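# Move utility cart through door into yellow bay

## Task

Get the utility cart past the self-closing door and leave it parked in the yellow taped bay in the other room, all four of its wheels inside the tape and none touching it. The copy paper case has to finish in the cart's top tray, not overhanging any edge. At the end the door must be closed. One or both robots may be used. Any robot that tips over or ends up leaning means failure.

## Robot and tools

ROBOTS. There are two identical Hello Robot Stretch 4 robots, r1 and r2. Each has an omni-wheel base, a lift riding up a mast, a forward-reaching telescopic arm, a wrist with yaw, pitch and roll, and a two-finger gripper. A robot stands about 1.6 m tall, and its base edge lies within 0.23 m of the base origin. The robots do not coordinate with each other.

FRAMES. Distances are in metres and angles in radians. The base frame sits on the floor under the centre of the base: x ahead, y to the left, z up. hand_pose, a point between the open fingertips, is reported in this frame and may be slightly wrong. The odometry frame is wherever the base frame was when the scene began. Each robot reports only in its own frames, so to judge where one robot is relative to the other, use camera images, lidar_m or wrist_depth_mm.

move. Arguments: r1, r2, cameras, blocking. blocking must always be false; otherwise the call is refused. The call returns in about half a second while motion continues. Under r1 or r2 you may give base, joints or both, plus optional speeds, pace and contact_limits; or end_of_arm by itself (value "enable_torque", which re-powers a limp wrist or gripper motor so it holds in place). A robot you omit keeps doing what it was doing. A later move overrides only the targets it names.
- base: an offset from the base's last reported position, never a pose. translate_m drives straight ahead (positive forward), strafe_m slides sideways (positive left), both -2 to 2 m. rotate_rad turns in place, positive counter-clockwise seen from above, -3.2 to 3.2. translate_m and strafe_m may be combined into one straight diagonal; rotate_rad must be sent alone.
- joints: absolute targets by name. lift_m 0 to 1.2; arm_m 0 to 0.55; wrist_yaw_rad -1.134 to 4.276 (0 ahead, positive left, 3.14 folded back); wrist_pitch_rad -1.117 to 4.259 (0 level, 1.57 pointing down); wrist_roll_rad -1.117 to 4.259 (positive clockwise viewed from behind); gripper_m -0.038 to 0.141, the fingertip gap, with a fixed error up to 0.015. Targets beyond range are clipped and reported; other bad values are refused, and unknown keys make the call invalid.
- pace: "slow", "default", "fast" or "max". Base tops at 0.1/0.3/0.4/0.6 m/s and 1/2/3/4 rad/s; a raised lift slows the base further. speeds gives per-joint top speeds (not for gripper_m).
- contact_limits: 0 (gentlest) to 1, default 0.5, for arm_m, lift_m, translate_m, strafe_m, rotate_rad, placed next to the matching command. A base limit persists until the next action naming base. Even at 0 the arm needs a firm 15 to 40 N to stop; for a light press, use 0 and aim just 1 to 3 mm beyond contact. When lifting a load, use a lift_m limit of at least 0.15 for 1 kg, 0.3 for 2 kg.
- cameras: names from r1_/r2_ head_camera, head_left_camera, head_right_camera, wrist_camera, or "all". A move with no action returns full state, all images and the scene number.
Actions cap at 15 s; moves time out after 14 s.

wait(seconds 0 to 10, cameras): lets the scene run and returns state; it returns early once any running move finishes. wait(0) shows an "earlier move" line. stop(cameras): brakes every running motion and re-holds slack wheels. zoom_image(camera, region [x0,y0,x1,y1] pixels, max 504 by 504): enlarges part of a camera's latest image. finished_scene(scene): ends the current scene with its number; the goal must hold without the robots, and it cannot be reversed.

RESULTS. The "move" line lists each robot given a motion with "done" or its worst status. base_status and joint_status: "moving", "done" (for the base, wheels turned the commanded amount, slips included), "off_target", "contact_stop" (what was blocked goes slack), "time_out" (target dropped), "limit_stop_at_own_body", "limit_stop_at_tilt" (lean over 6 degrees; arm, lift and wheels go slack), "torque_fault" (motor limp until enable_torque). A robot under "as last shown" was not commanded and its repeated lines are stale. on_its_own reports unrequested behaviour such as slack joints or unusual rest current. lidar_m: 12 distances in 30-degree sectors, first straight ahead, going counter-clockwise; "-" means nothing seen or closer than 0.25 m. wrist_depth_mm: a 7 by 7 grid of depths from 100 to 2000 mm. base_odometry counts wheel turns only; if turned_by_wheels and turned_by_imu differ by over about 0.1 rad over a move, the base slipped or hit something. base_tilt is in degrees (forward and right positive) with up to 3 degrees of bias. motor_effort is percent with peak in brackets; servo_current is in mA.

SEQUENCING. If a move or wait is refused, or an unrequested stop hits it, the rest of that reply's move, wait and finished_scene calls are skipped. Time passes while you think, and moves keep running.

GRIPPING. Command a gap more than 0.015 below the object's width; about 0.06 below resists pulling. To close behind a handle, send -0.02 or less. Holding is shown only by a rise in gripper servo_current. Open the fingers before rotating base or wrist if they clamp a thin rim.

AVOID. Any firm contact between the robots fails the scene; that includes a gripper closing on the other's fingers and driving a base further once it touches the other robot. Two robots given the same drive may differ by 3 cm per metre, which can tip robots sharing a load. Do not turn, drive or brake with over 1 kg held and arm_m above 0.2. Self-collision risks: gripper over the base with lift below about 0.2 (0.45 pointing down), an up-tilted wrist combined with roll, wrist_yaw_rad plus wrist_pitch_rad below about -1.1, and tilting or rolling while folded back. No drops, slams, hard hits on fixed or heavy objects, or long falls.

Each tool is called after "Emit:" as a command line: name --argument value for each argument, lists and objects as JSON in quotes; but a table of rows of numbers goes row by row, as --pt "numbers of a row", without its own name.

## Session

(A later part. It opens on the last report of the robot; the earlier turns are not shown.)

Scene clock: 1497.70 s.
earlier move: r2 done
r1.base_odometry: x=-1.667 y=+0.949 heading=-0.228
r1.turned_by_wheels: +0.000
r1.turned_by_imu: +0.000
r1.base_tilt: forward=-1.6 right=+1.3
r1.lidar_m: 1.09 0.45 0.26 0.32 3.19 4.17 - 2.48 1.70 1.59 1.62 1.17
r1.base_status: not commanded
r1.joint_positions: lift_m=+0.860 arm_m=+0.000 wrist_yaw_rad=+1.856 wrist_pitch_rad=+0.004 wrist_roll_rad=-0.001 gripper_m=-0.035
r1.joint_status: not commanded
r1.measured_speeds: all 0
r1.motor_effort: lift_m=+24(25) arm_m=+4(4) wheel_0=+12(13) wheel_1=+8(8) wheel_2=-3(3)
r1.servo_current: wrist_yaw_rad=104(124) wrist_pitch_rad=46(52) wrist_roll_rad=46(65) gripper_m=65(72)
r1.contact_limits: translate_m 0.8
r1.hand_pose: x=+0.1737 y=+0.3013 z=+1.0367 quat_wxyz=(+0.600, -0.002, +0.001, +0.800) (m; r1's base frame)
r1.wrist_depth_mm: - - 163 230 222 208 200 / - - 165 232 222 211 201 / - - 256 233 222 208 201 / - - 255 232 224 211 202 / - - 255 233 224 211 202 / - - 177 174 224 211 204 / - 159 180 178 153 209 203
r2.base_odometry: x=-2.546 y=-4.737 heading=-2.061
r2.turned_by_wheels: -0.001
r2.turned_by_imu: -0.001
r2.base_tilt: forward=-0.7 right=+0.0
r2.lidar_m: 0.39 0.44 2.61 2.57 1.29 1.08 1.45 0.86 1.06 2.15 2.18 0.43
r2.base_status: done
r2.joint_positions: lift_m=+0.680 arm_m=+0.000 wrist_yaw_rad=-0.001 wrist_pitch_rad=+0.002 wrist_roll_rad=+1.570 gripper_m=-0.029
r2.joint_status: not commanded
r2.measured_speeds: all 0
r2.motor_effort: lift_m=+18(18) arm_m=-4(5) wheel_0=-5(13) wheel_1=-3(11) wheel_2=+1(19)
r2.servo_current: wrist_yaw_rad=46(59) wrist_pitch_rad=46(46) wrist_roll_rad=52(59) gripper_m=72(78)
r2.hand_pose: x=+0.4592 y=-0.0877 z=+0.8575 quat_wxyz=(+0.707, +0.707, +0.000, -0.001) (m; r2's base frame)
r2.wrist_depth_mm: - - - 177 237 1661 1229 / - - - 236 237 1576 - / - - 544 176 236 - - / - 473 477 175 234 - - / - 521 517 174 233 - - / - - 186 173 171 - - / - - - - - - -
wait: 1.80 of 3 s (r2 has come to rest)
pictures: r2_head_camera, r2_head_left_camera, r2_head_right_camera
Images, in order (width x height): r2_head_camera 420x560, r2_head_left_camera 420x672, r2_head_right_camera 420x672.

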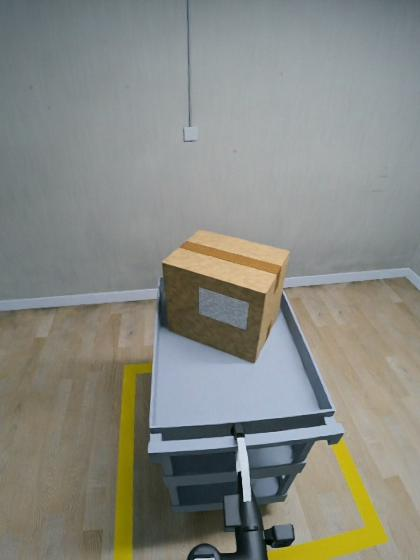

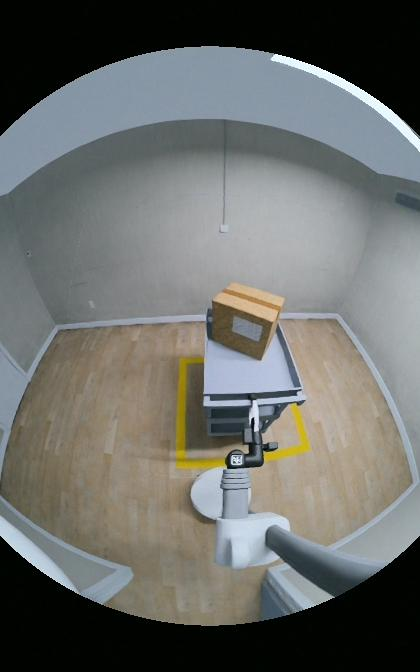

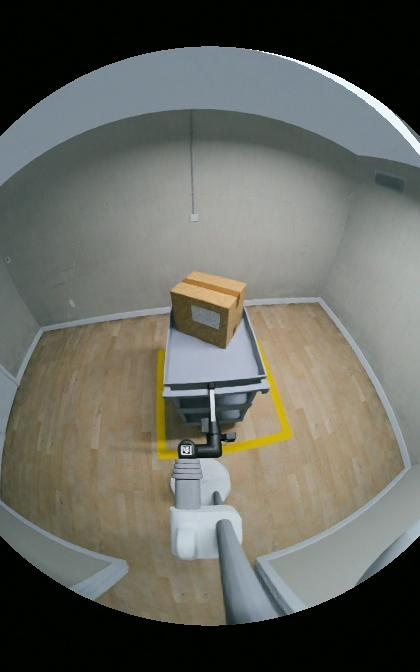

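Emit:
move --r2 '{"base":{"translate_m":0.12}}' --blocking false

Emit:
wait --seconds 2

Emit:
move --r2 '{"joints":{"gripper_m":0.1}}' --blocking false

Emit:
wait --seconds 3

Emit:
move --r2 '{"base":{"translate_m":-0.3},"pace":"slow"}' --blocking false

Emit:
wait --seconds 5 --cameras '["r2_head_camera","r2_head_right_camera","r2_head_left_camera"]'

Scene clock: 1507.50 s.
move: r2 moving
r1: as last shown
r1.base_tilt: forward=-1.7 right=+1.3
r1.lidar_m: 1.10 0.44 0.25 0.32 3.19 4.13 - 2.50 1.71 1.59 1.61 1.19
r1.motor_effort: lift_m=+24(25) arm_m=+4(4) wheel_0=+11(13) wheel_1=+8(8) wheel_2=-3(3)
r1.servo_current: wrist_yaw_rad=111(130) wrist_pitch_rad=39(46) wrist_roll_rad=78(78) gripper_m=65(65)
r1.contact_limits: translate_m 0.8
r1.wrist_depth_mm: - - 163 231 220 208 200 / - - 165 232 222 210 200 / - - 257 231 223 210 202 / - - 253 231 224 211 202 / - - 256 233 224 211 202 / - - 178 173 223 212 202 / - 159 180 178 153 208 203
r2.base_odometry: x=-2.561 y=-4.764 heading=-2.061
r2.turned_by_wheels: +0.000
r2.turned_by_imu: +0.000
r2.base_tilt: forward=-0.7 right=+0.1
r2.lidar_m: 0.37 0.39 2.56 2.58 1.36 1.08 1.44 0.88 1.10 2.15 2.20 0.45
r2.base_status: translate_m moving
r2.joint_positions: lift_m=+0.680 arm_m=+0.000 wrist_yaw_rad=-0.003 wrist_pitch_rad=+0.002 wrist_roll_rad=+1.570 gripper_m=-0.029
r2.joint_status: not commanded
r2.measured_speeds: translate_m=+0.122 strafe_m=+0.000 rotate_rad=+0.004 lift_m=+0.000 arm_m=+0.000 wrist_yaw_rad=+0.000 wrist_pitch_rad=+0.000 wrist_roll_rad=+0.000
r2.motor_effort: lift_m=+18(18) arm_m=+3(4) wheel_0=+6(8) wheel_1=+7(8) wheel_2=-15(17)
r2.servo_current: wrist_yaw_rad=46(52) wrist_pitch_rad=39(46) wrist_roll_rad=46(65) gripper_m=72(72)
r2.hand_pose: x=+0.4590 y=-0.0882 z=+0.8575 quat_wxyz=(+0.707, +0.707, +0.000, -0.002) (m; r2's base frame)
r2.wrist_depth_mm: - - - 178 239 1708 1205 / - - - 178 238 1708 - / - - 559 176 235 831 - / - 469 473 175 234 - - / - 517 517 174 233 - - / - - 186 173 171 - - / - - - - - - -
pictures: none

Scene clock: 1508.67 s.
earlier move: r2 done
r1.base_odometry: x=-1.667 y=+0.949 heading=-0.228
r1.turned_by_wheels: +0.000
r1.turned_by_imu: +0.000
r1.base_tilt: forward=-1.6 right=+1.3
r1.lidar_m: 1.10 0.43 0.26 0.32 3.18 4.12 - 2.50 1.71 1.55 1.63 1.19
r1.base_status: not commanded
r1.joint_positions: lift_m=+0.860 arm_m=+0.000 wrist_yaw_rad=+1.856 wrist_pitch_rad=+0.004 wrist_roll_rad=-0.001 gripper_m=-0.035
r1.joint_status: not commanded
r1.measured_speeds: all 0
r1.motor_effort: lift_m=+24(25) arm_m=+4(4) wheel_0=+12(13) wheel_1=+8(8) wheel_2=-3(3)
r1.servo_current: wrist_yaw_rad=104(130) wrist_pitch_rad=46(52) wrist_roll_rad=46(78) gripper_m=65(72)
r1.contact_limits: translate_m 0.8
r1.hand_pose: x=+0.1737 y=+0.3013 z=+1.0367 quat_wxyz=(+0.600, -0.002, +0.001, +0.800) (m; r1's base frame)
r1.wrist_depth_mm: - - 164 230 221 209 199 / - - 165 231 222 211 200 / - - 255 232 222 209 201 / - - 255 231 224 211 202 / - - 256 234 224 211 202 / - - 178 174 223 212 203 / - 158 179 177 154 209 204
r2.base_odometry: x=-2.603 y=-4.843 heading=-2.061
r2.turned_by_wheels: +0.000
r2.turned_by_imu: +0.000
r2.base_tilt: forward=-0.7 right=+0.1
r2.lidar_m: 0.38 0.38 2.46 2.57 1.47 1.16 1.43 0.93 1.20 2.12 2.18 0.43
r2.base_status: done
r2.joint_positions: lift_m=+0.680 arm_m=+0.000 wrist_yaw_rad=-0.003 wrist_pitch_rad=+0.002 wrist_roll_rad=+1.570 gripper_m=-0.029
r2.joint_status: not commanded
r2.measured_speeds: all 0
r2.motor_effort: lift_m=+18(18) arm_m=+4(4) wheel_0=+3(10) wheel_1=+4(9) wheel_2=-4(17)
r2.servo_current: wrist_yaw_rad=46(59) wrist_pitch_rad=39(46) wrist_roll_rad=52(65) gripper_m=65(72)
r2.hand_pose: x=+0.4590 y=-0.0882 z=+0.8575 quat_wxyz=(+0.707, +0.707, +0.000, -0.002) (m; r2's base frame)
r2.wrist_depth_mm: - - - 181 242 1661 1229 / - - - 180 239 1576 - / - - 574 177 238 831 - / - 473 473 176 236 - - / - 512 512 175 234 - - / - - 186 174 171 - - / - - - - - - -
wait: 1.17 of 2 s (r2 has come to rest)
pictures: none

Scene clock: 1509.17 s.
move: r2 moving
r1: as last shown
r1.base_tilt: forward=-1.6 right=+1.2
r1.lidar_m: 1.09 0.45 0.28 0.29 3.20 4.13 - 2.52 1.70 1.57 1.63 1.19
r1.motor_effort: lift_m=+25(25) arm_m=+4(4) wheel_0=+12(12) wheel_1=+8(8) wheel_2=-3(3)
r1.servo_current: wrist_yaw_rad=104(130) wrist_pitch_rad=46(46) wrist_roll_rad=46(65) gripper_m=65(72)
r1.contact_limits: translate_m 0.8
r1.wrist_depth_mm: - - 164 232 222 208 199 / - - 165 233 221 211 200 / - - 256 232 222 209 200 / - - 255 231 223 211 202 / - - 256 235 224 212 202 / - - 178 174 224 211 203 / - 159 179 178 154 208 203
r2.base_odometry: x=-2.603 y=-4.843 heading=-2.061
r2.turned_by_wheels: +0.000
r2.turned_by_imu: +0.000
r2.base_tilt: forward=-0.6 right=+0.1
r2.lidar_m: 0.39 0.41 2.48 2.58 1.47 1.18 1.43 0.95 1.20 2.14 2.18 0.43
r2.base_status: not commanded
r2.joint_positions: lift_m=+0.680 arm_m=+0.000 wrist_yaw_rad=-0.003 wrist_pitch_rad=+0.002 wrist_roll_rad=+1.570 gripper_m=-0.003
r2.joint_status: gripper_m moving
r2.measured_speeds: all 0
r2.motor_effort: lift_m=+18(18) arm_m=+4(4) wheel_0=+2(3) wheel_1=+4(5) wheel_2=-4(4)
r2.servo_current: wrist_yaw_rad=46(59) wrist_pitch_rad=33(46) wrist_roll_rad=46(52) gripper_m=72(85)
r2.hand_pose: x=+0.4590 y=-0.0882 z=+0.8575 quat_wxyz=(+0.707, +0.707, +0.000, -0.002) (m; r2's base frame)
r2.wrist_depth_mm: - - - 185 246 1661 1229 / - - - 183 245 1618 - / - - 580 182 241 820 - / - 480 473 181 239 842 - / - 517 517 178 238 - - / - - 190 177 177 - - / - 122 - - - - -
pictures: none

Scene clock: 1510.67 s.
earlier move: r2 done
r1.base_odometry: x=-1.667 y=+0.949 heading=-0.228
r1.turned_by_wheels: +0.000
r1.turned_by_imu: +0.000
r1.base_tilt: forward=-1.6 right=+1.3
r1.lidar_m: 1.07 0.44 0.26 0.33 3.18 4.15 - 2.50 1.71 1.59 1.61 1.19
r1.base_status: not commanded
r1.joint_positions: lift_m=+0.860 arm_m=+0.000 wrist_yaw_rad=+1.856 wrist_pitch_rad=+0.004 wrist_roll_rad=-0.001 gripper_m=-0.035
r1.joint_status: not commanded
r1.measured_speeds: all 0
r1.on_its_own: wrist_yaw_rad is at rest, and its servo_current (111 mA) is outside its rest range (0 to 104 mA)
r1.motor_effort: lift_m=+24(25) arm_m=+4(4) wheel_0=+12(13) wheel_1=+8(8) wheel_2=-3(3)
r1.servo_current: wrist_yaw_rad=111(130) wrist_pitch_rad=46(52) wrist_roll_rad=33(65) gripper_m=65(72)
r1.contact_limits: translate_m 0.8
r1.hand_pose: x=+0.1737 y=+0.3013 z=+1.0367 quat_wxyz=(+0.600, -0.002, +0.001, +0.800) (m; r1's base frame)
r1.wrist_depth_mm: - - 164 230 220 208 199 / - - 165 231 222 211 200 / - - 255 232 223 209 200 / - - 254 231 223 210 200 / - - 255 234 224 211 202 / - - 178 174 224 212 203 / - 159 179 177 153 208 203
r2.base_odometry: x=-2.603 y=-4.843 heading=-2.061
r2.turned_by_wheels: +0.000
r2.turned_by_imu: +0.000
r2.base_tilt: forward=-0.7 right=+0.1
r2.lidar_m: 0.40 0.40 2.46 2.56 1.49 1.15 1.44 0.93 1.20 2.12 2.19 0.45
r2.base_status: not commanded
r2.joint_positions: lift_m=+0.680 arm_m=+0.000 wrist_yaw_rad=-0.003 wrist_pitch_rad=+0.002 wrist_roll_rad=+1.570 gripper_m=+0.100
r2.joint_status: all done
r2.measured_speeds: all 0
r2.motor_effort: lift_m=+18(18) arm_m=+4(5) wheel_0=+3(3) wheel_1=+4(5) wheel_2=-3(4)
r2.servo_current: wrist_yaw_rad=39(59) wrist_pitch_rad=33(46) wrist_roll_rad=46(59) gripper_m=52(117)
r2.hand_pose: x=+0.4590 y=-0.0882 z=+0.8575 quat_wxyz=(+0.707, +0.707, +0.000, -0.002) (m; r2's base frame)
r2.wrist_depth_mm: - - - 192 253 1708 1205 / - - - 190 251 1576 - / - - 591 188 248 831 - / - 480 480 186 246 842 - / - 521 517 185 242 - - / - - 193 182 183 - - / - - - - - - -
wait: 1.50 of 3 s (r2 has come to rest)
pictures: none

Scene clock: 1511.17 s.
move: r2 moving
r1.base_odometry: x=-1.667 y=+0.949 heading=-0.228
r1.turned_by_wheels: +0.000
r1.turned_by_imu: +0.000
r1.base_tilt: forward=-1.6 right=+1.3
r1.lidar_m: 1.08 0.46 0.27 0.33 3.18 4.14 - 2.50 1.70 1.58 1.62 1.19
r1.base_status: not commanded
r1.joint_positions: lift_m=+0.860 arm_m=+0.000 wrist_yaw_rad=+1.856 wrist_pitch_rad=+0.004 wrist_roll_rad=-0.001 gripper_m=-0.035
r1.joint_status: not commanded
r1.measured_speeds: all 0
r1.motor_effort: lift_m=+24(25) arm_m=+4(4) wheel_0=+12(13) wheel_1=+8(8) wheel_2=-3(3)
r1.servo_current: wrist_yaw_rad=111(124) wrist_pitch_rad=39(52) wrist_roll_rad=65(65) gripper_m=65(72)
r1.contact_limits: translate_m 0.8
r1.hand_pose: x=+0.1737 y=+0.3013 z=+1.0367 quat_wxyz=(+0.600, -0.002, +0.001, +0.800) (m; r1's base frame)
r1.wrist_depth_mm: - - 163 231 222 208 199 / - - 165 231 222 211 201 / - - 256 233 223 210 200 / - - 253 232 223 211 201 / - - 256 235 224 211 202 / - - 178 174 224 212 203 / - 159 180 178 154 208 203
r2.base_odometry: x=-2.597 y=-4.832 heading=-2.061
r2.turned_by_wheels: +0.000
r2.turned_by_imu: +0.000
r2.base_tilt: forward=-0.7 right=+0.0
r2.lidar_m: 0.40 0.45 2.52 2.57 1.46 1.16 1.44 0.94 1.18 2.14 2.19 0.48
r2.base_status: translate_m moving
r2.joint_positions: lift_m=+0.680 arm_m=+0.000 wrist_yaw_rad=-0.003 wrist_pitch_rad=+0.002 wrist_roll_rad=+1.570 gripper_m=+0.100
r2.joint_status: not commanded
r2.measured_speeds: translate_m=-0.048 strafe_m=+0.001 rotate_rad=+0.001 lift_m=+0.000 arm_m=+0.000 wrist_yaw_rad=+0.000 wrist_pitch_rad=+0.000 wrist_roll_rad=+0.000
r2.motor_effort: lift_m=+17(18) arm_m=+4(4) wheel_0=-5(6) wheel_1=-5(7) wheel_2=+8(10)
r2.servo_current: wrist_yaw_rad=39(52) wrist_pitch_rad=39(46) wrist_roll_rad=46(59) gripper_m=52(59)
r2.hand_pose: x=+0.4590 y=-0.0882 z=+0.8576 quat_wxyz=(+0.707, +0.707, +0.000, -0.002) (m; r2's base frame)
r2.wrist_depth_mm: - - - 202 263 1661 1229 / - - - 200 260 1708 - / - - 597 257 257 820 - / - 492 492 255 256 842 - / - 535 525 195 254 831 - / - - 195 193 193 - - / - - - - - - -
pictures: none

Scene clock: 1514.97 s.
earlier move: r2 done
r1.base_odometry: x=-1.667 y=+0.949 heading=-0.228
r1.turned_by_wheels: +0.000
r1.turned_by_imu: +0.000
r1.base_tilt: forward=-1.6 right=+1.3
r1.lidar_m: 1.11 0.46 0.26 0.30 3.20 4.16 - 2.49 1.69 1.59 1.62 1.18
r1.base_status: not commanded
r1.joint_positions: lift_m=+0.860 arm_m=+0.000 wrist_yaw_rad=+1.856 wrist_pitch_rad=+0.004 wrist_roll_rad=-0.001 gripper_m=-0.035
r1.joint_status: not commanded
r1.measured_speeds: all 0
r1.on_its_own: wrist_yaw_rad is at rest, and its servo_current (117 mA) is outside its rest range (0 to 104 mA)
r1.motor_effort: lift_m=+24(25) arm_m=+4(4) wheel_0=+12(13) wheel_1=+8(8) wheel_2=-3(3)
r1.servo_current: wrist_yaw_rad=117(137) wrist_pitch_rad=39(52) wrist_roll_rad=33(65) gripper_m=65(72)
r1.contact_limits: translate_m 0.8
r1.hand_pose: x=+0.1737 y=+0.3013 z=+1.0367 quat_wxyz=(+0.600, -0.002, +0.001, +0.800) (m; r1's base frame)
r1.wrist_depth_mm: - - 163 230 221 208 200 / - - 165 232 222 210 200 / - - 256 231 222 209 201 / - - 255 232 224 211 202 / - - 256 234 224 211 202 / - - 178 174 223 212 203 / - 159 180 177 153 208 204
r2.base_odometry: x=-2.462 y=-4.578 heading=-2.061
r2.turned_by_wheels: +0.000
r2.turned_by_imu: +0.000
r2.base_tilt: forward=-0.7 right=+0.1
r2.lidar_m: 0.69 2.23 2.72 2.57 0.99 0.93 1.54 0.67 0.81 1.78 2.22 0.75
r2.base_status: done
r2.joint_positions: lift_m=+0.680 arm_m=+0.000 wrist_yaw_rad=-0.003 wrist_pitch_rad=+0.002 wrist_roll_rad=+1.570 gripper_m=+0.100
r2.joint_status: not commanded
r2.measured_speeds: all 0
r2.motor_effort: lift_m=+17(18) arm_m=+4(4) wheel_0=-3(10) wheel_1=-6(10) wheel_2=+6(11)
r2.servo_current: wrist_yaw_rad=52(65) wrist_pitch_rad=46(52) wrist_roll_rad=46(59) gripper_m=52(59)
r2.hand_pose: x=+0.4590 y=-0.0882 z=+0.8576 quat_wxyz=(+0.707, +0.707, +0.000, -0.002) (m; r2's base frame)
r2.wrist_depth_mm: - - - - - 1708 1182 / - - - 549 - 707 554 / - - - 544 - 549 549 / - - 798 539 - 544 539 / - - 842 539 1078 - 539 / - - 189 480 185 - 530 / - - - - - 554 530
wait: 3.80 of 5 s (r2 has come to rest)
pictures: r2_head_camera, r2_head_left_camera, r2_head_right_camera
Images, in order (width x height): r2_head_camera 420x560, r2_head_left_camera 420x672, r2_head_right_camera 420x672.

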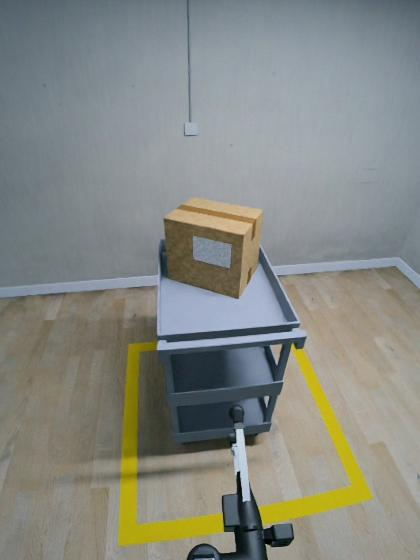

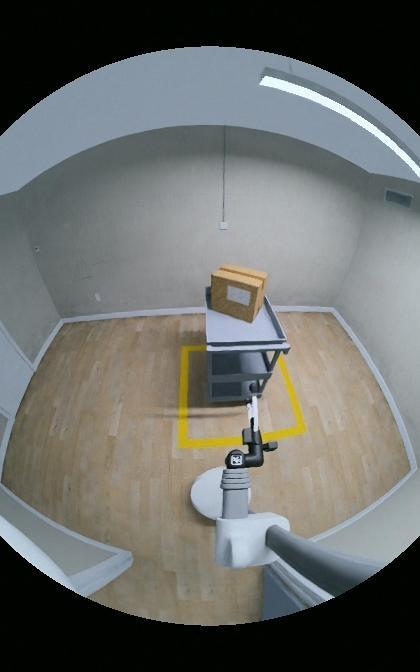

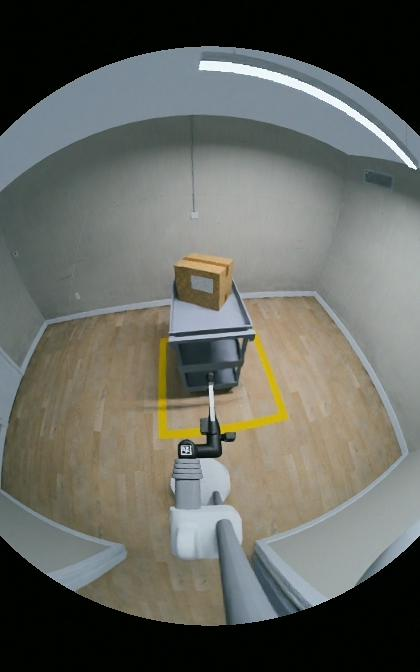

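Emit:
zoom_image --camera "r2_head_camera" --region '[130, 180, 330, 460]'

Emit:
move --r1 '{"joints":{"gripper_m":0.1}}' --blocking false --cameras '[]'

Emit:
wait --seconds 3 --cameras '["r1_head_camera","r1_wrist_camera","r1_head_left_camera"]'

Scaled by 1.800 from the camera's 420x560 image, which has a finer 1200x1600 frame.

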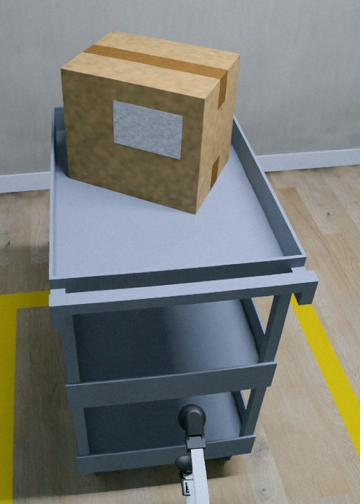

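Scene clock: 1522.83 s.
move: r1 moving
r1.base_odometry: x=-1.667 y=+0.949 heading=-0.228
r1.turned_by_wheels: +0.000
r1.turned_by_imu: +0.000
r1.base_tilt: forward=-1.6 right=+1.3
r1.lidar_m: 1.10 0.43 0.26 0.32 3.18 4.14 - 2.52 1.69 1.58 1.62 1.19
r1.base_status: not commanded
r1.joint_positions: lift_m=+0.860 arm_m=+0.000 wrist_yaw_rad=+1.856 wrist_pitch_rad=+0.004 wrist_roll_rad=-0.001 gripper_m=-0.010
r1.joint_status: gripper_m moving
r1.measured_speeds: all 0
r1.motor_effort: lift_m=+24(25) arm_m=+4(4) wheel_0=+12(13) wheel_1=+8(8) wheel_2=-3(3)
r1.servo_current: wrist_yaw_rad=98(124) wrist_pitch_rad=46(52) wrist_roll_rad=52(59) gripper_m=46(59)
r1.contact_limits: translate_m 0.8
r1.hand_pose: x=+0.1737 y=+0.3013 z=+1.0367 quat_wxyz=(+0.600, -0.002, +0.001, +0.800) (m; r1's base frame)
r1.wrist_depth_mm: - - 168 234 225 211 203 / - - 170 235 225 215 203 / - - 259 236 227 213 204 / - - 259 236 227 214 206 / - - 260 239 228 214 206 / - - 183 180 225 217 206 / - 152 264 168 169 214 206
r2: as last shown
r2.lidar_m: 0.69 2.23 2.76 2.56 0.96 0.93 1.52 0.69 0.81 1.79 2.24 0.75
r2.motor_effort: lift_m=+17(17) arm_m=+4(4) wheel_0=-3(4) wheel_1=-5(6) wheel_2=+5(6)
r2.servo_current: wrist_yaw_rad=52(52) wrist_pitch_rad=46(46) wrist_roll_rad=46(59) gripper_m=52(52)
r2.wrist_depth_mm: - - - - - 1661 1182 / - - - 554 - 707 559 / - - - 544 - 549 549 / - - 788 544 - 544 539 / - - 842 539 1078 - 539 / - - 189 473 185 - 530 / - - - - - 549 530
pictures: none
No camera images: "cameras" was empty.

Scene clock: 1524.37 s.
earlier move: r1 done
r1.base_odometry: x=-1.667 y=+0.949 heading=-0.229
r1.turned_by_wheels: -0.001
r1.turned_by_imu: -0.001
r1.base_tilt: forward=-1.6 right=+1.3
r1.lidar_m: 1.10 0.70 0.52 0.58 3.18 4.12 - 2.54 1.71 1.56 1.63 1.18
r1.base_status: not commanded
r1.joint_positions: lift_m=+0.860 arm_m=+0.000 wrist_yaw_rad=+1.840 wrist_pitch_rad=+0.004 wrist_roll_rad=-0.001 gripper_m=+0.100
r1.joint_status: all done
r1.measured_speeds: all 0
r1.motor_effort: lift_m=+24(25) arm_m=+4(4) wheel_0=+4(13) wheel_1=+2(8) wheel_2=-3(3)
r1.servo_current: wrist_yaw_rad=46(124) wrist_pitch_rad=39(52) wrist_roll_rad=33(65) gripper_m=39(91)
r1.contact_limits: translate_m 0.8
r1.hand_pose: x=+0.1785 y=+0.3012 z=+1.0367 quat_wxyz=(+0.606, -0.002, +0.001, +0.796) (m; r1's base frame)
r1.wrist_depth_mm: - - - - 462 424 392 / - - - - 473 424 392 / - - - - 469 433 392 / - - - - 469 430 392 / - - - - 477 433 397 / - - 214 - 198 421 397 / - - - 145 473 439 402
r2.base_odometry: x=-2.462 y=-4.578 heading=-2.061
r2.turned_by_wheels: +0.000
r2.turned_by_imu: +0.000
r2.base_tilt: forward=-0.7 right=+0.0
r2.lidar_m: 0.68 2.23 2.72 2.57 0.99 0.95 1.03 0.67 0.80 1.80 2.22 0.77
r2.base_status: not commanded
r2.joint_positions: lift_m=+0.680 arm_m=+0.000 wrist_yaw_rad=-0.003 wrist_pitch_rad=+0.002 wrist_roll_rad=+1.570 gripper_m=+0.100
r2.joint_status: not commanded
r2.measured_speeds: all 0
r2.motor_effort: lift_m=+17(17) arm_m=+4(4) wheel_0=-4(4) wheel_1=-5(6) wheel_2=+5(6)
r2.servo_current: wrist_yaw_rad=46(65) wrist_pitch_rad=39(46) wrist_roll_rad=52(59) gripper_m=52(59)
r2.hand_pose: x=+0.4590 y=-0.0882 z=+0.8576 quat_wxyz=(+0.707, +0.707, +0.000, -0.002) (m; r2's base frame)
r2.wrist_depth_mm: - - - - - 1661 1160 / - - - 549 - 707 559 / - - - 544 - 549 544 / - - 788 544 - 544 539 / - - 842 544 1078 - 539 / - - 189 473 185 - 535 / - - - - - 549 530
wait: 1.53 of 3 s (r1 has come to rest)
pictures: r1_head_camera, r1_head_left_camera, r1_wrist_camera
Images, in order (width x height): r1_head_camera 420x560, r1_head_left_camera 420x672, r1_wrist_camera 616x392.

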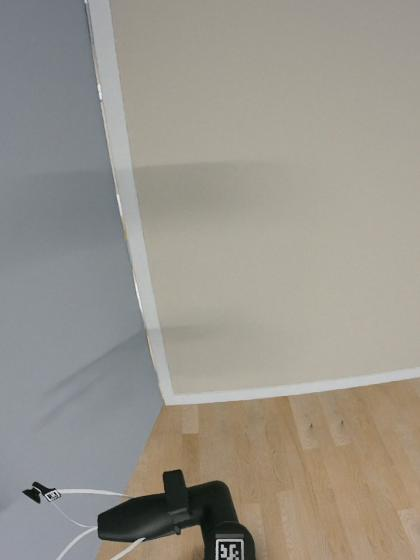

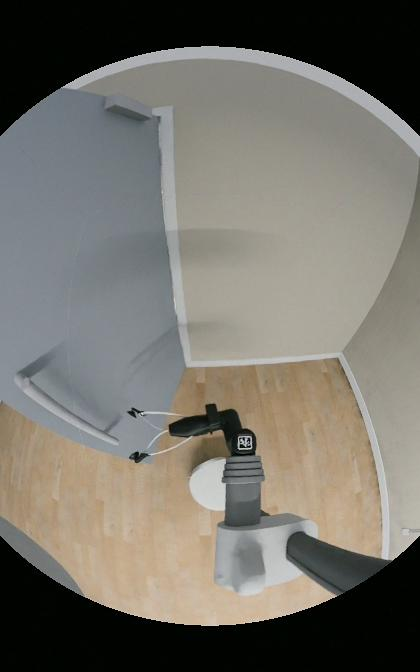

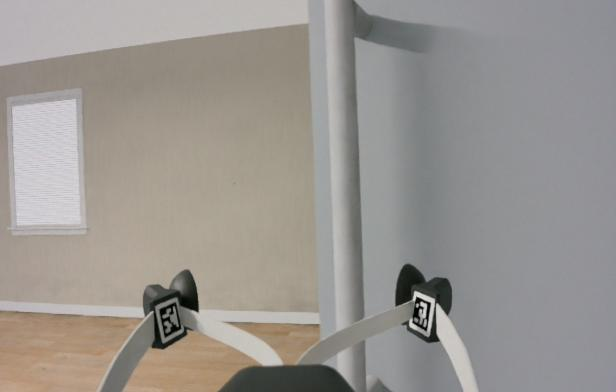

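Emit:
wait --seconds 7 --cameras '["r1_head_left_camera","r1_wrist_camera","r2_head_camera"]'

Scene clock: 1535.23 s.
r1.base_odometry: x=-1.667 y=+0.949 heading=-0.229
r1.turned_by_wheels: +0.000
r1.turned_by_imu: -0.001
r1.base_tilt: forward=-1.6 right=+1.3
r1.lidar_m: 1.10 1.13 1.48 3.11 3.21 4.11 - 2.51 1.72 1.59 1.63 1.20
r1.base_status: not commanded
r1.joint_positions: lift_m=+0.860 arm_m=+0.000 wrist_yaw_rad=+1.840 wrist_pitch_rad=+0.004 wrist_roll_rad=-0.001 gripper_m=+0.100
r1.joint_status: all done
r1.measured_speeds: all 0
r1.motor_effort: lift_m=+24(25) arm_m=+4(4) wheel_0=+4(13) wheel_1=+2(8) wheel_2=-3(3)
r1.servo_current: wrist_yaw_rad=59(124) wrist_pitch_rad=46(52) wrist_roll_rad=59(65) gripper_m=46(91)
r1.contact_limits: translate_m 0.8
r1.hand_pose: x=+0.1785 y=+0.3012 z=+1.0367 quat_wxyz=(+0.606, -0.002, +0.001, +0.796) (m; r1's base frame)
r1.wrist_depth_mm: - - - - - - - / - - - - - - - / - - - - - - - / - - - - - - - / - - - - - - - / - - 215 - 197 - - / - - - 145 - - -
r2.base_odometry: x=-2.462 y=-4.578 heading=-2.061
r2.turned_by_wheels: +0.000
r2.turned_by_imu: +0.002
r2.base_tilt: forward=-0.7 right=+0.0
r2.lidar_m: 0.69 2.21 2.74 2.57 0.99 0.76 0.70 0.70 0.82 1.80 2.23 0.74
r2.base_status: not commanded
r2.joint_positions: lift_m=+0.680 arm_m=+0.000 wrist_yaw_rad=-0.003 wrist_pitch_rad=+0.002 wrist_roll_rad=+1.570 gripper_m=+0.100
r2.joint_status: not commanded
r2.measured_speeds: all 0
r2.motor_effort: lift_m=+17(17) arm_m=+4(4) wheel_0=-3(4) wheel_1=-6(6) wheel_2=+6(6)
r2.servo_current: wrist_yaw_rad=52(65) wrist_pitch_rad=39(46) wrist_roll_rad=52(59) gripper_m=52(59)
r2.hand_pose: x=+0.4590 y=-0.0882 z=+0.8576 quat_wxyz=(+0.707, +0.707, +0.000, -0.002) (m; r2's base frame)
r2.wrist_depth_mm: - - - - - 1708 1182 / - - - 549 - 715 559 / - - - 549 - 549 549 / - - 788 544 - 539 539 / - - 831 539 1098 - 535 / - - 189 477 185 - 535 / - - - - - 549 525
wait: 7.00 s; at rest from the start
pictures: r1_head_left_camera, r1_wrist_camera, r2_head_camera
Images, in order (width x height): r1_head_left_camera 420x672, r1_wrist_camera 616x392, r2_head_camera 420x560.

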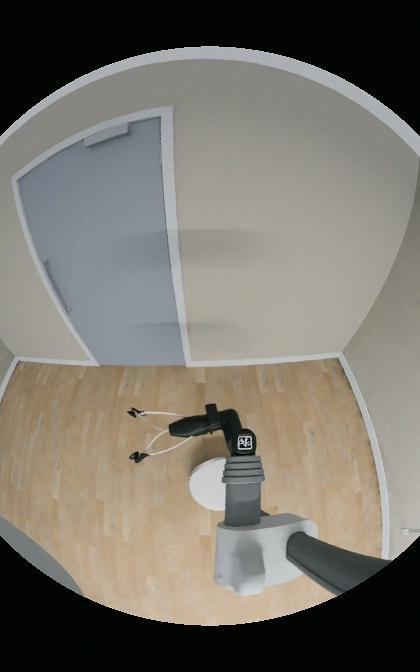

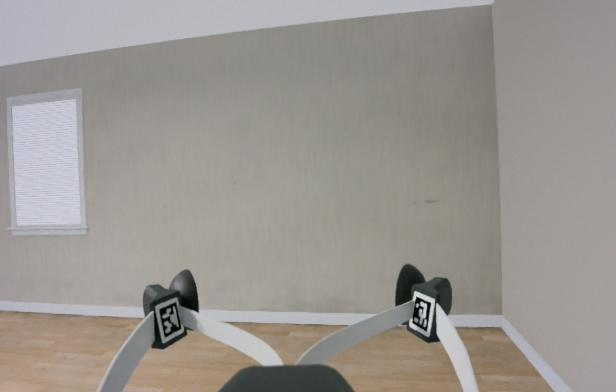

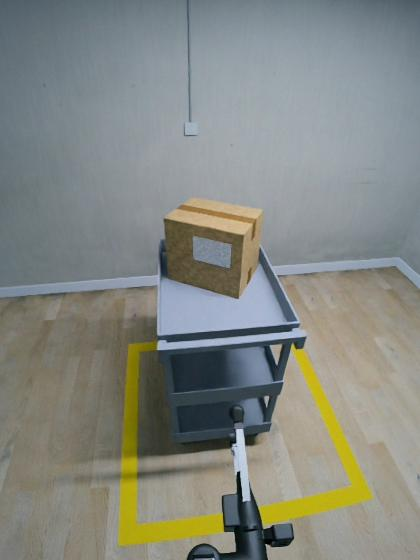

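Emit:
move --r2 '{"base":{"strafe_m":1.2}}' --blocking false

Emit:
wait --seconds 7

Emit:
move --r2 '{"base":{"translate_m":0.9}}' --blocking false

Emit:
wait --seconds 6

Emit:
move --r2 '{"base":{"rotate_rad":-1.3}}' --blocking false

Emit:
wait --seconds 4 --cameras '["r2_head_camera","r2_head_left_camera"]'

Scene clock: 1547.53 s.
move: r2 moving
r1: as last shown
r1.turned_by_imu: +0.000
r1.lidar_m: 1.10 1.11 1.47 3.13 3.19 4.13 - 2.52 1.71 1.56 1.62 1.15
r1.motor_effort: lift_m=+24(25) arm_m=+4(4) wheel_0=+4(4) wheel_1=+2(3) wheel_2=-3(3)
r1.servo_current: wrist_yaw_rad=26(65) wrist_pitch_rad=46(52) wrist_roll_rad=59(59) gripper_m=46(46)
r1.contact_limits: translate_m 0.8
r1.wrist_depth_mm: - - - - - - - / - - - - - - - / - - - - - - - / - - - - - - - / - - - - - - - / - - 214 - 198 - - / - - - 145 - - -
r2.base_odometry: x=-2.430 y=-4.595 heading=-2.061
r2.turned_by_wheels: +0.000
r2.turned_by_imu: +0.001
r2.base_tilt: forward=-0.7 right=+0.1
r2.lidar_m: 0.67 2.22 2.71 2.55 0.99 0.75 0.69 0.71 0.82 1.81 2.26 0.75
r2.base_status: strafe_m moving
r2.joint_positions: lift_m=+0.680 arm_m=+0.000 wrist_yaw_rad=-0.003 wrist_pitch_rad=+0.002 wrist_roll_rad=+1.570 gripper_m=+0.100
r2.joint_status: not commanded
r2.measured_speeds: translate_m=+0.000 strafe_m=+0.141 rotate_rad=-0.002 lift_m=+0.000 arm_m=+0.000 wrist_yaw_rad=+0.000 wrist_pitch_rad=+0.000 wrist_roll_rad=+0.000
r2.motor_effort: lift_m=+17(17) arm_m=+4(4) wheel_0=-8(11) wheel_1=+13(13) wheel_2=-1(5)
r2.servo_current: wrist_yaw_rad=39(52) wrist_pitch_rad=39(46) wrist_roll_rad=52(52) gripper_m=46(52)
r2.hand_pose: x=+0.4590 y=-0.0882 z=+0.8576 quat_wxyz=(+0.707, +0.707, +0.000, -0.002) (m; r2's base frame)
r2.wrist_depth_mm: - - - - - 1661 1118 / - - - 554 - 668 554 / - - - 544 - 539 539 / - - 798 535 - - 539 / - - 854 535 1098 - 535 / - - 189 473 187 530 530 / - - - - - 1618 1205
pictures: none

Scene clock: 1552.37 s.
earlier move: r2 done
r1.base_odometry: x=-1.667 y=+0.949 heading=-0.229
r1.turned_by_wheels: +0.000
r1.turned_by_imu: +0.000
r1.base_tilt: forward=-1.6 right=+1.3
r1.lidar_m: 1.09 1.11 1.47 3.13 3.19 4.10 - 2.52 1.70 1.57 1.62 1.19
r1.base_status: not commanded
r1.joint_positions: lift_m=+0.860 arm_m=+0.000 wrist_yaw_rad=+1.840 wrist_pitch_rad=+0.004 wrist_roll_rad=-0.001 gripper_m=+0.100
r1.joint_status: not commanded
r1.measured_speeds: all 0
r1.motor_effort: lift_m=+24(25) arm_m=+4(4) wheel_0=+4(4) wheel_1=+2(3) wheel_2=-2(3)
r1.servo_current: wrist_yaw_rad=59(72) wrist_pitch_rad=52(52) wrist_roll_rad=52(65) gripper_m=46(52)
r1.contact_limits: translate_m 0.8
r1.hand_pose: x=+0.1785 y=+0.3012 z=+1.0367 quat_wxyz=(+0.606, -0.002, +0.001, +0.796) (m; r1's base frame)
r1.wrist_depth_mm: - - - - - - - / - - - - - - - / - - - - - - - / - - - - - - - / - - - - - - - / - - 215 - 198 - - / - - - 144 - - -
r2.base_odometry: x=-1.403 y=-5.143 heading=-2.061
r2.turned_by_wheels: +0.000
r2.turned_by_imu: +0.000
r2.base_tilt: forward=-0.6 right=+0.1
r2.lidar_m: 2.07 2.10 1.47 1.36 1.16 0.78 0.74 0.74 1.07 2.17 1.29 1.48
r2.base_status: done
r2.joint_positions: lift_m=+0.680 arm_m=+0.000 wrist_yaw_rad=-0.003 wrist_pitch_rad=+0.002 wrist_roll_rad=+1.570 gripper_m=+0.100
r2.joint_status: not commanded
r2.measured_speeds: all 0
r2.motor_effort: lift_m=+17(17) arm_m=+4(4) wheel_0=-2(13) wheel_1=+2(13) wheel_2=+0(5)
r2.servo_current: wrist_yaw_rad=33(59) wrist_pitch_rad=39(52) wrist_roll_rad=52(59) gripper_m=46(59)
r2.hand_pose: x=+0.4590 y=-0.0882 z=+0.8576 quat_wxyz=(+0.707, +0.707, +0.000, -0.002) (m; r2's base frame)
r2.wrist_depth_mm: - - - - - 1756 1160 / - - - - - 1708 1160 / - - - - - 1708 1205 / - - - - - 1708 1182 / - - - - - 1756 1205 / - - 188 - 185 1499 1205 / - - - - - 1708 1182
wait: 4.83 of 7 s (r2 has come to rest)
pictures: none

Scene clock: 1552.87 s.
move: r2 moving
r1: as last shown
r1.base_tilt: forward=-1.5 right=+1.3
r1.lidar_m: 1.09 1.11 1.45 3.10 3.21 4.13 - 2.49 1.70 1.58 1.63 1.17
r1.motor_effort: lift_m=+24(25) arm_m=+4(4) wheel_0=+4(4) wheel_1=+2(3) wheel_2=-3(3)
r1.servo_current: wrist_yaw_rad=39(65) wrist_pitch_rad=46(46) wrist_roll_rad=46(72) gripper_m=52(52)
r1.contact_limits: translate_m 0.8
r1.wrist_depth_mm: - - - - - - - / - - - - - - - / - - - - - - - / - - - - - - - / - - - - - - - / - - 216 - 197 - - / - - - 145 - - -
r2.base_odometry: x=-1.418 y=-5.171 heading=-2.061
r2.turned_by_wheels: +0.000
r2.turned_by_imu: +0.000
r2.base_tilt: forward=-0.7 right=+0.1
r2.lidar_m: 2.04 2.09 1.47 1.36 1.24 0.84 0.77 0.76 1.12 2.21 1.29 1.49
r2.base_status: translate_m moving
r2.joint_positions: lift_m=+0.680 arm_m=+0.000 wrist_yaw_rad=-0.003 wrist_pitch_rad=+0.002 wrist_roll_rad=+1.570 gripper_m=+0.100
r2.joint_status: not commanded
r2.measured_speeds: translate_m=+0.123 strafe_m=+0.000 rotate_rad=-0.002 lift_m=+0.000 arm_m=+0.000 wrist_yaw_rad=+0.000 wrist_pitch_rad=+0.000 wrist_roll_rad=+0.000
r2.motor_effort: lift_m=+17(17) arm_m=+4(4) wheel_0=+7(8) wheel_1=+8(8) wheel_2=-12(12)
r2.servo_current: wrist_yaw_rad=39(65) wrist_pitch_rad=39(46) wrist_roll_rad=46(52) gripper_m=52(52)
r2.hand_pose: x=+0.4590 y=-0.0882 z=+0.8576 quat_wxyz=(+0.707, +0.707, +0.000, -0.002) (m; r2's base frame)
r2.wrist_depth_mm: - - - - - 1661 1182 / - - - - - 1708 1160 / - - - - - 1708 1205 / - - - - - 1756 1205 / - - - - - 1576 1205 / - - 188 - 185 1464 1182 / - - - - - 1708 1182
pictures: none

Scene clock: 1556.87 s.
earlier move: r2 done
r1.base_odometry: x=-1.667 y=+0.949 heading=-0.229
r1.turned_by_wheels: +0.000
r1.turned_by_imu: +0.000
r1.base_tilt: forward=-1.6 right=+1.3
r1.lidar_m: 1.09 1.12 1.49 3.13 3.18 4.12 - 2.54 1.72 1.56 1.63 1.18
r1.base_status: not commanded
r1.joint_positions: lift_m=+0.860 arm_m=+0.000 wrist_yaw_rad=+1.840 wrist_pitch_rad=+0.004 wrist_roll_rad=-0.001 gripper_m=+0.100
r1.joint_status: not commanded
r1.measured_speeds: all 0
r1.motor_effort: lift_m=+24(25) arm_m=+4(4) wheel_0=+4(4) wheel_1=+3(3) wheel_2=-3(3)
r1.servo_current: wrist_yaw_rad=59(72) wrist_pitch_rad=52(52) wrist_roll_rad=46(72) gripper_m=39(52)
r1.contact_limits: translate_m 0.8
r1.hand_pose: x=+0.1785 y=+0.3012 z=+1.0367 quat_wxyz=(+0.606, -0.002, +0.001, +0.796) (m; r1's base frame)
r1.wrist_depth_mm: - - - - - - - / - - - - - - - / - - - - - - - / - - - - - - - / - - - - - - - / - - 215 - 198 - - / - - - 145 - - -
r2.base_odometry: x=-1.827 y=-5.937 heading=-2.061
r2.turned_by_wheels: +0.000
r2.turned_by_imu: +0.002
r2.base_tilt: forward=-0.7 right=+0.0
r2.lidar_m: 1.19 1.17 1.55 1.44 1.48 1.73 1.63 1.66 2.18 1.01 1.08 1.26
r2.base_status: done
r2.joint_positions: lift_m=+0.680 arm_m=+0.000 wrist_yaw_rad=-0.003 wrist_pitch_rad=+0.002 wrist_roll_rad=+1.570 gripper_m=+0.100
r2.joint_status: not commanded
r2.measured_speeds: all 0
r2.motor_effort: lift_m=+17(17) arm_m=+4(4) wheel_0=+3(11) wheel_1=+3(9) wheel_2=-1(14)
r2.servo_current: wrist_yaw_rad=52(65) wrist_pitch_rad=39(46) wrist_roll_rad=52(59) gripper_m=52(59)
r2.hand_pose: x=+0.4590 y=-0.0882 z=+0.8576 quat_wxyz=(+0.707, +0.707, +0.000, -0.002) (m; r2's base frame)
r2.wrist_depth_mm: - - - - - - - / - - - - - - 976 / - - - - - - 976 / - - - - - - - / - - - - - - - / - - 189 - 184 - - / - - - - - - -
wait: 4.00 of 6 s (r2 has come to rest)
pictures: none

Scene clock: 1557.37 s.
move: r2 moving
r1: as last shown
r1.lidar_m: 1.10 1.11 1.48 3.12 3.19 4.12 - 2.52 1.68 1.58 1.63 1.19
r1.motor_effort: lift_m=+24(24) arm_m=+4(4) wheel_0=+4(4) wheel_1=+2(3) wheel_2=-3(3)
r1.servo_current: wrist_yaw_rad=39(65) wrist_pitch_rad=46(46) wrist_roll_rad=33(59) gripper_m=39(46)
r1.contact_limits: translate_m 0.8
r1.wrist_depth_mm: - - - - - - - / - - - - - - - / - - - - - - - / - - - - - - - / - - - - - - - / - - 216 - 198 - - / - - - 145 - - -
r2.base_odometry: x=-1.827 y=-5.937 heading=-2.312
r2.turned_by_wheels: -0.252
r2.turned_by_imu: -0.245
r2.base_tilt: forward=-0.7 right=+0.1
r2.lidar_m: 1.19 1.17 1.29 1.44 1.42 1.63 1.64 1.63 1.89 1.06 1.03 1.46
r2.base_status: rotate_rad moving
r2.joint_positions: lift_m=+0.680 arm_m=+0.000 wrist_yaw_rad=-0.003 wrist_pitch_rad=+0.002 wrist_roll_rad=+1.570 gripper_m=+0.100
r2.joint_status: not commanded
r2.measured_speeds: translate_m=+0.001 strafe_m=+0.001 rotate_rad=-0.970 lift_m=+0.000 arm_m=+0.000 wrist_yaw_rad=+0.000 wrist_pitch_rad=+0.000 wrist_roll_rad=+0.000
r2.motor_effort: lift_m=+17(17) arm_m=+4(4) wheel_0=+5(9) wheel_1=+10(10) wheel_2=+10(11)
r2.servo_current: wrist_yaw_rad=52(59) wrist_pitch_rad=39(46) wrist_roll_rad=59(59) gripper_m=46(59)
r2.hand_pose: x=+0.4590 y=-0.0882 z=+0.8576 quat_wxyz=(+0.707, +0.707, +0.000, -0.002) (m; r2's base frame)
r2.wrist_depth_mm: - - - - - - 1182 / - - - - - - 1138 / - - - - - - 1078 / - - - - - - 1060 / - - - - - - 991 / - - 189 - 185 - - / - - - - - - -
pictures: none

Scene clock: 1558.77 s.
earlier move: r2 done
r1.base_odometry: x=-1.667 y=+0.949 heading=-0.229
r1.turned_by_wheels: +0.000
r1.turned_by_imu: +0.000
r1.base_tilt: forward=-1.6 right=+1.3
r1.lidar_m: 1.09 1.11 1.47 3.13 3.18 4.14 - 2.52 1.73 1.59 1.62 1.17
r1.base_status: not commanded
r1.joint_positions: lift_m=+0.860 arm_m=+0.000 wrist_yaw_rad=+1.840 wrist_pitch_rad=+0.004 wrist_roll_rad=-0.001 gripper_m=+0.100
r1.joint_status: not commanded
r1.measured_speeds: all 0
r1.motor_effort: lift_m=+24(25) arm_m=+4(4) wheel_0=+4(4) wheel_1=+3(3) wheel_2=-3(3)
r1.servo_current: wrist_yaw_rad=65(65) wrist_pitch_rad=52(52) wrist_roll_rad=59(72) gripper_m=46(46)
r1.contact_limits: translate_m 0.8
r1.hand_pose: x=+0.1785 y=+0.3012 z=+1.0367 quat_wxyz=(+0.606, -0.002, +0.001, +0.796) (m; r1's base frame)
r1.wrist_depth_mm: - - - - - - - / - - - - - - - / - - - - - - - / - - - - - - - / - - - - - - - / - - 214 - 198 - - / - - - 144 - - -
r2.base_odometry: x=-1.827 y=-5.937 heading=+2.923
r2.turned_by_wheels: -1.047
r2.turned_by_imu: -1.020
r2.base_tilt: forward=-0.7 right=+0.1
r2.lidar_m: 1.03 1.45 1.18 1.18 1.30 1.46 1.41 1.61 1.64 1.62 1.91 1.05
r2.base_status: done
r2.joint_positions: lift_m=+0.680 arm_m=+0.000 wrist_yaw_rad=-0.002 wrist_pitch_rad=+0.002 wrist_roll_rad=+1.570 gripper_m=+0.100
r2.joint_status: not commanded
r2.measured_speeds: all 0
r2.motor_effort: lift_m=+17(17) arm_m=+4(4) wheel_0=+4(11) wheel_1=+2(10) wheel_2=+4(11)
r2.servo_current: wrist_yaw_rad=46(59) wrist_pitch_rad=46(46) wrist_roll_rad=46(59) gripper_m=52(59)
r2.hand_pose: x=+0.4591 y=-0.0881 z=+0.8576 quat_wxyz=(+0.707, +0.707, +0.000, -0.002) (m; r2's base frame)
r2.wrist_depth_mm: - - - - - 1708 1160 / - - - - - 1138 - / - - - 1042 - 1160 - / - - 1008 891 - 1229 - / - - 931 878 - 1229 - / - - 193 866 194 1537 1205 / - - - - - 1708 1182
wait: 1.40 of 4 s (r2 has come to rest)
pictures: r2_head_camera, r2_head_left_camera
Images, in order (width x height): r2_head_camera 420x560, r2_head_left_camera 420x672.

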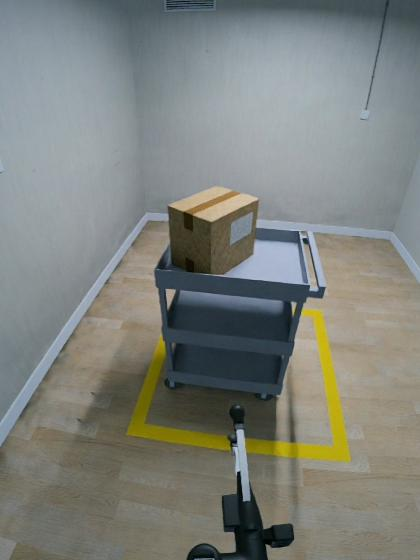

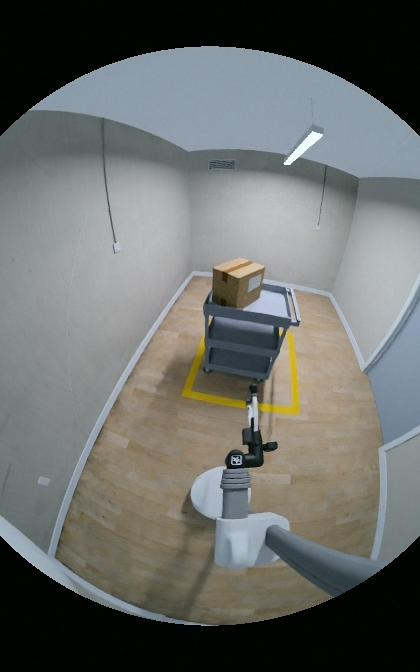

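Emit:
zoom_image --camera "r2_head_camera" --region '[120, 180, 350, 470]'

Emit:
wait --seconds 0.1 --cameras '["r1_head_left_camera"]'

Emit:
zoom_image --camera "r1_head_left_camera" --region '[0, 90, 210, 390]'

Scaled by 1.738 from the camera's 420x560 image, which has a finer 1200x1600 frame.

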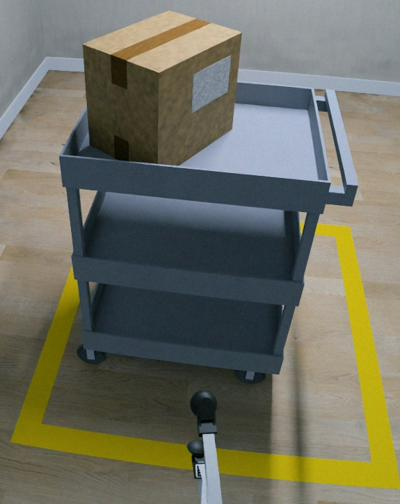

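Scene clock: 1562.43 s.
r1.base_odometry: x=-1.667 y=+0.949 heading=-0.229
r1.turned_by_wheels: +0.000
r1.turned_by_imu: +0.000
r1.base_tilt: forward=-1.6 right=+1.2
r1.lidar_m: 1.09 1.12 1.47 3.14 3.18 4.12 - 2.51 1.73 1.58 1.60 1.18
r1.base_status: not commanded
r1.joint_positions: lift_m=+0.860 arm_m=+0.000 wrist_yaw_rad=+1.840 wrist_pitch_rad=+0.004 wrist_roll_rad=-0.001 gripper_m=+0.100
r1.joint_status: not commanded
r1.measured_speeds: all 0
r1.motor_effort: lift_m=+24(25) arm_m=+4(4) wheel_0=+4(4) wheel_1=+2(3) wheel_2=-3(3)
r1.servo_current: wrist_yaw_rad=33(65) wrist_pitch_rad=46(52) wrist_roll_rad=52(72) gripper_m=46(46)
r1.contact_limits: translate_m 0.8
r1.hand_pose: x=+0.1785 y=+0.3012 z=+1.0367 quat_wxyz=(+0.606, -0.002, +0.001, +0.796) (m; r1's base frame)
r1.wrist_depth_mm: - - - - - - - / - - - - - - - / - - - - - - - / - - - - - - - / - - - - - - - / - - 215 - 198 - - / - - - 145 - - -
r2.base_odometry: x=-1.827 y=-5.937 heading=+2.923
r2.turned_by_wheels: +0.000
r2.turned_by_imu: +0.000
r2.base_tilt: forward=-0.7 right=+0.1
r2.lidar_m: 1.03 1.43 1.18 1.18 1.34 1.47 1.42 1.61 1.63 1.60 1.90 1.05
r2.base_status: done
r2.joint_positions: lift_m=+0.680 arm_m=+0.000 wrist_yaw_rad=-0.002 wrist_pitch_rad=+0.002 wrist_roll_rad=+1.570 gripper_m=+0.100
r2.joint_status: not commanded
r2.measured_speeds: all 0
r2.motor_effort: lift_m=+17(17) arm_m=+4(4) wheel_0=+4(11) wheel_1=+2(10) wheel_2=+4(11)
r2.servo_current: wrist_yaw_rad=46(59) wrist_pitch_rad=39(46) wrist_roll_rad=46(59) gripper_m=52(59)
r2.hand_pose: x=+0.4591 y=-0.0881 z=+0.8576 quat_wxyz=(+0.707, +0.707, +0.000, -0.002) (m; r2's base frame)
r2.wrist_depth_mm: - - - - - 1708 1182 / - - - - - 1160 - / - - - 1025 - 1160 - / - - 991 878 - 1255 - / - - 931 866 - 1255 - / - - 193 878 193 1499 1205 / - - - - - 1708 1205
wait: 0.10 s; at rest from the start
pictures: r1_head_left_camera
Images, in order (width x height): r1_head_left_camera 420x672.

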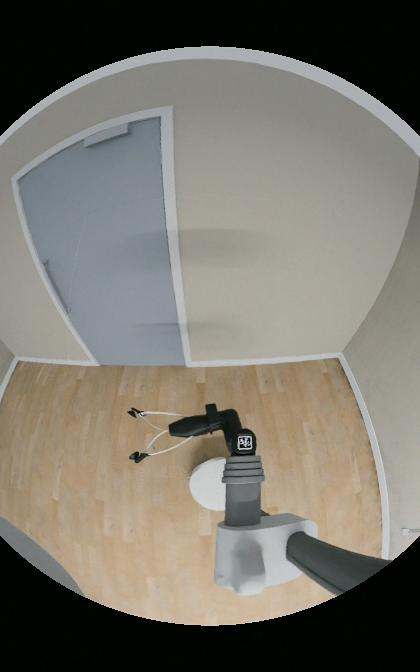

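Scaled by 1.680 from the camera's 420x672 image, which has a finer 600x960 frame.

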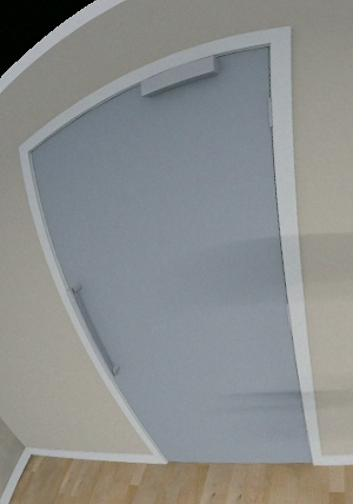

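Emit:
finished_scene --scene 1

The scene is finished: the task was done.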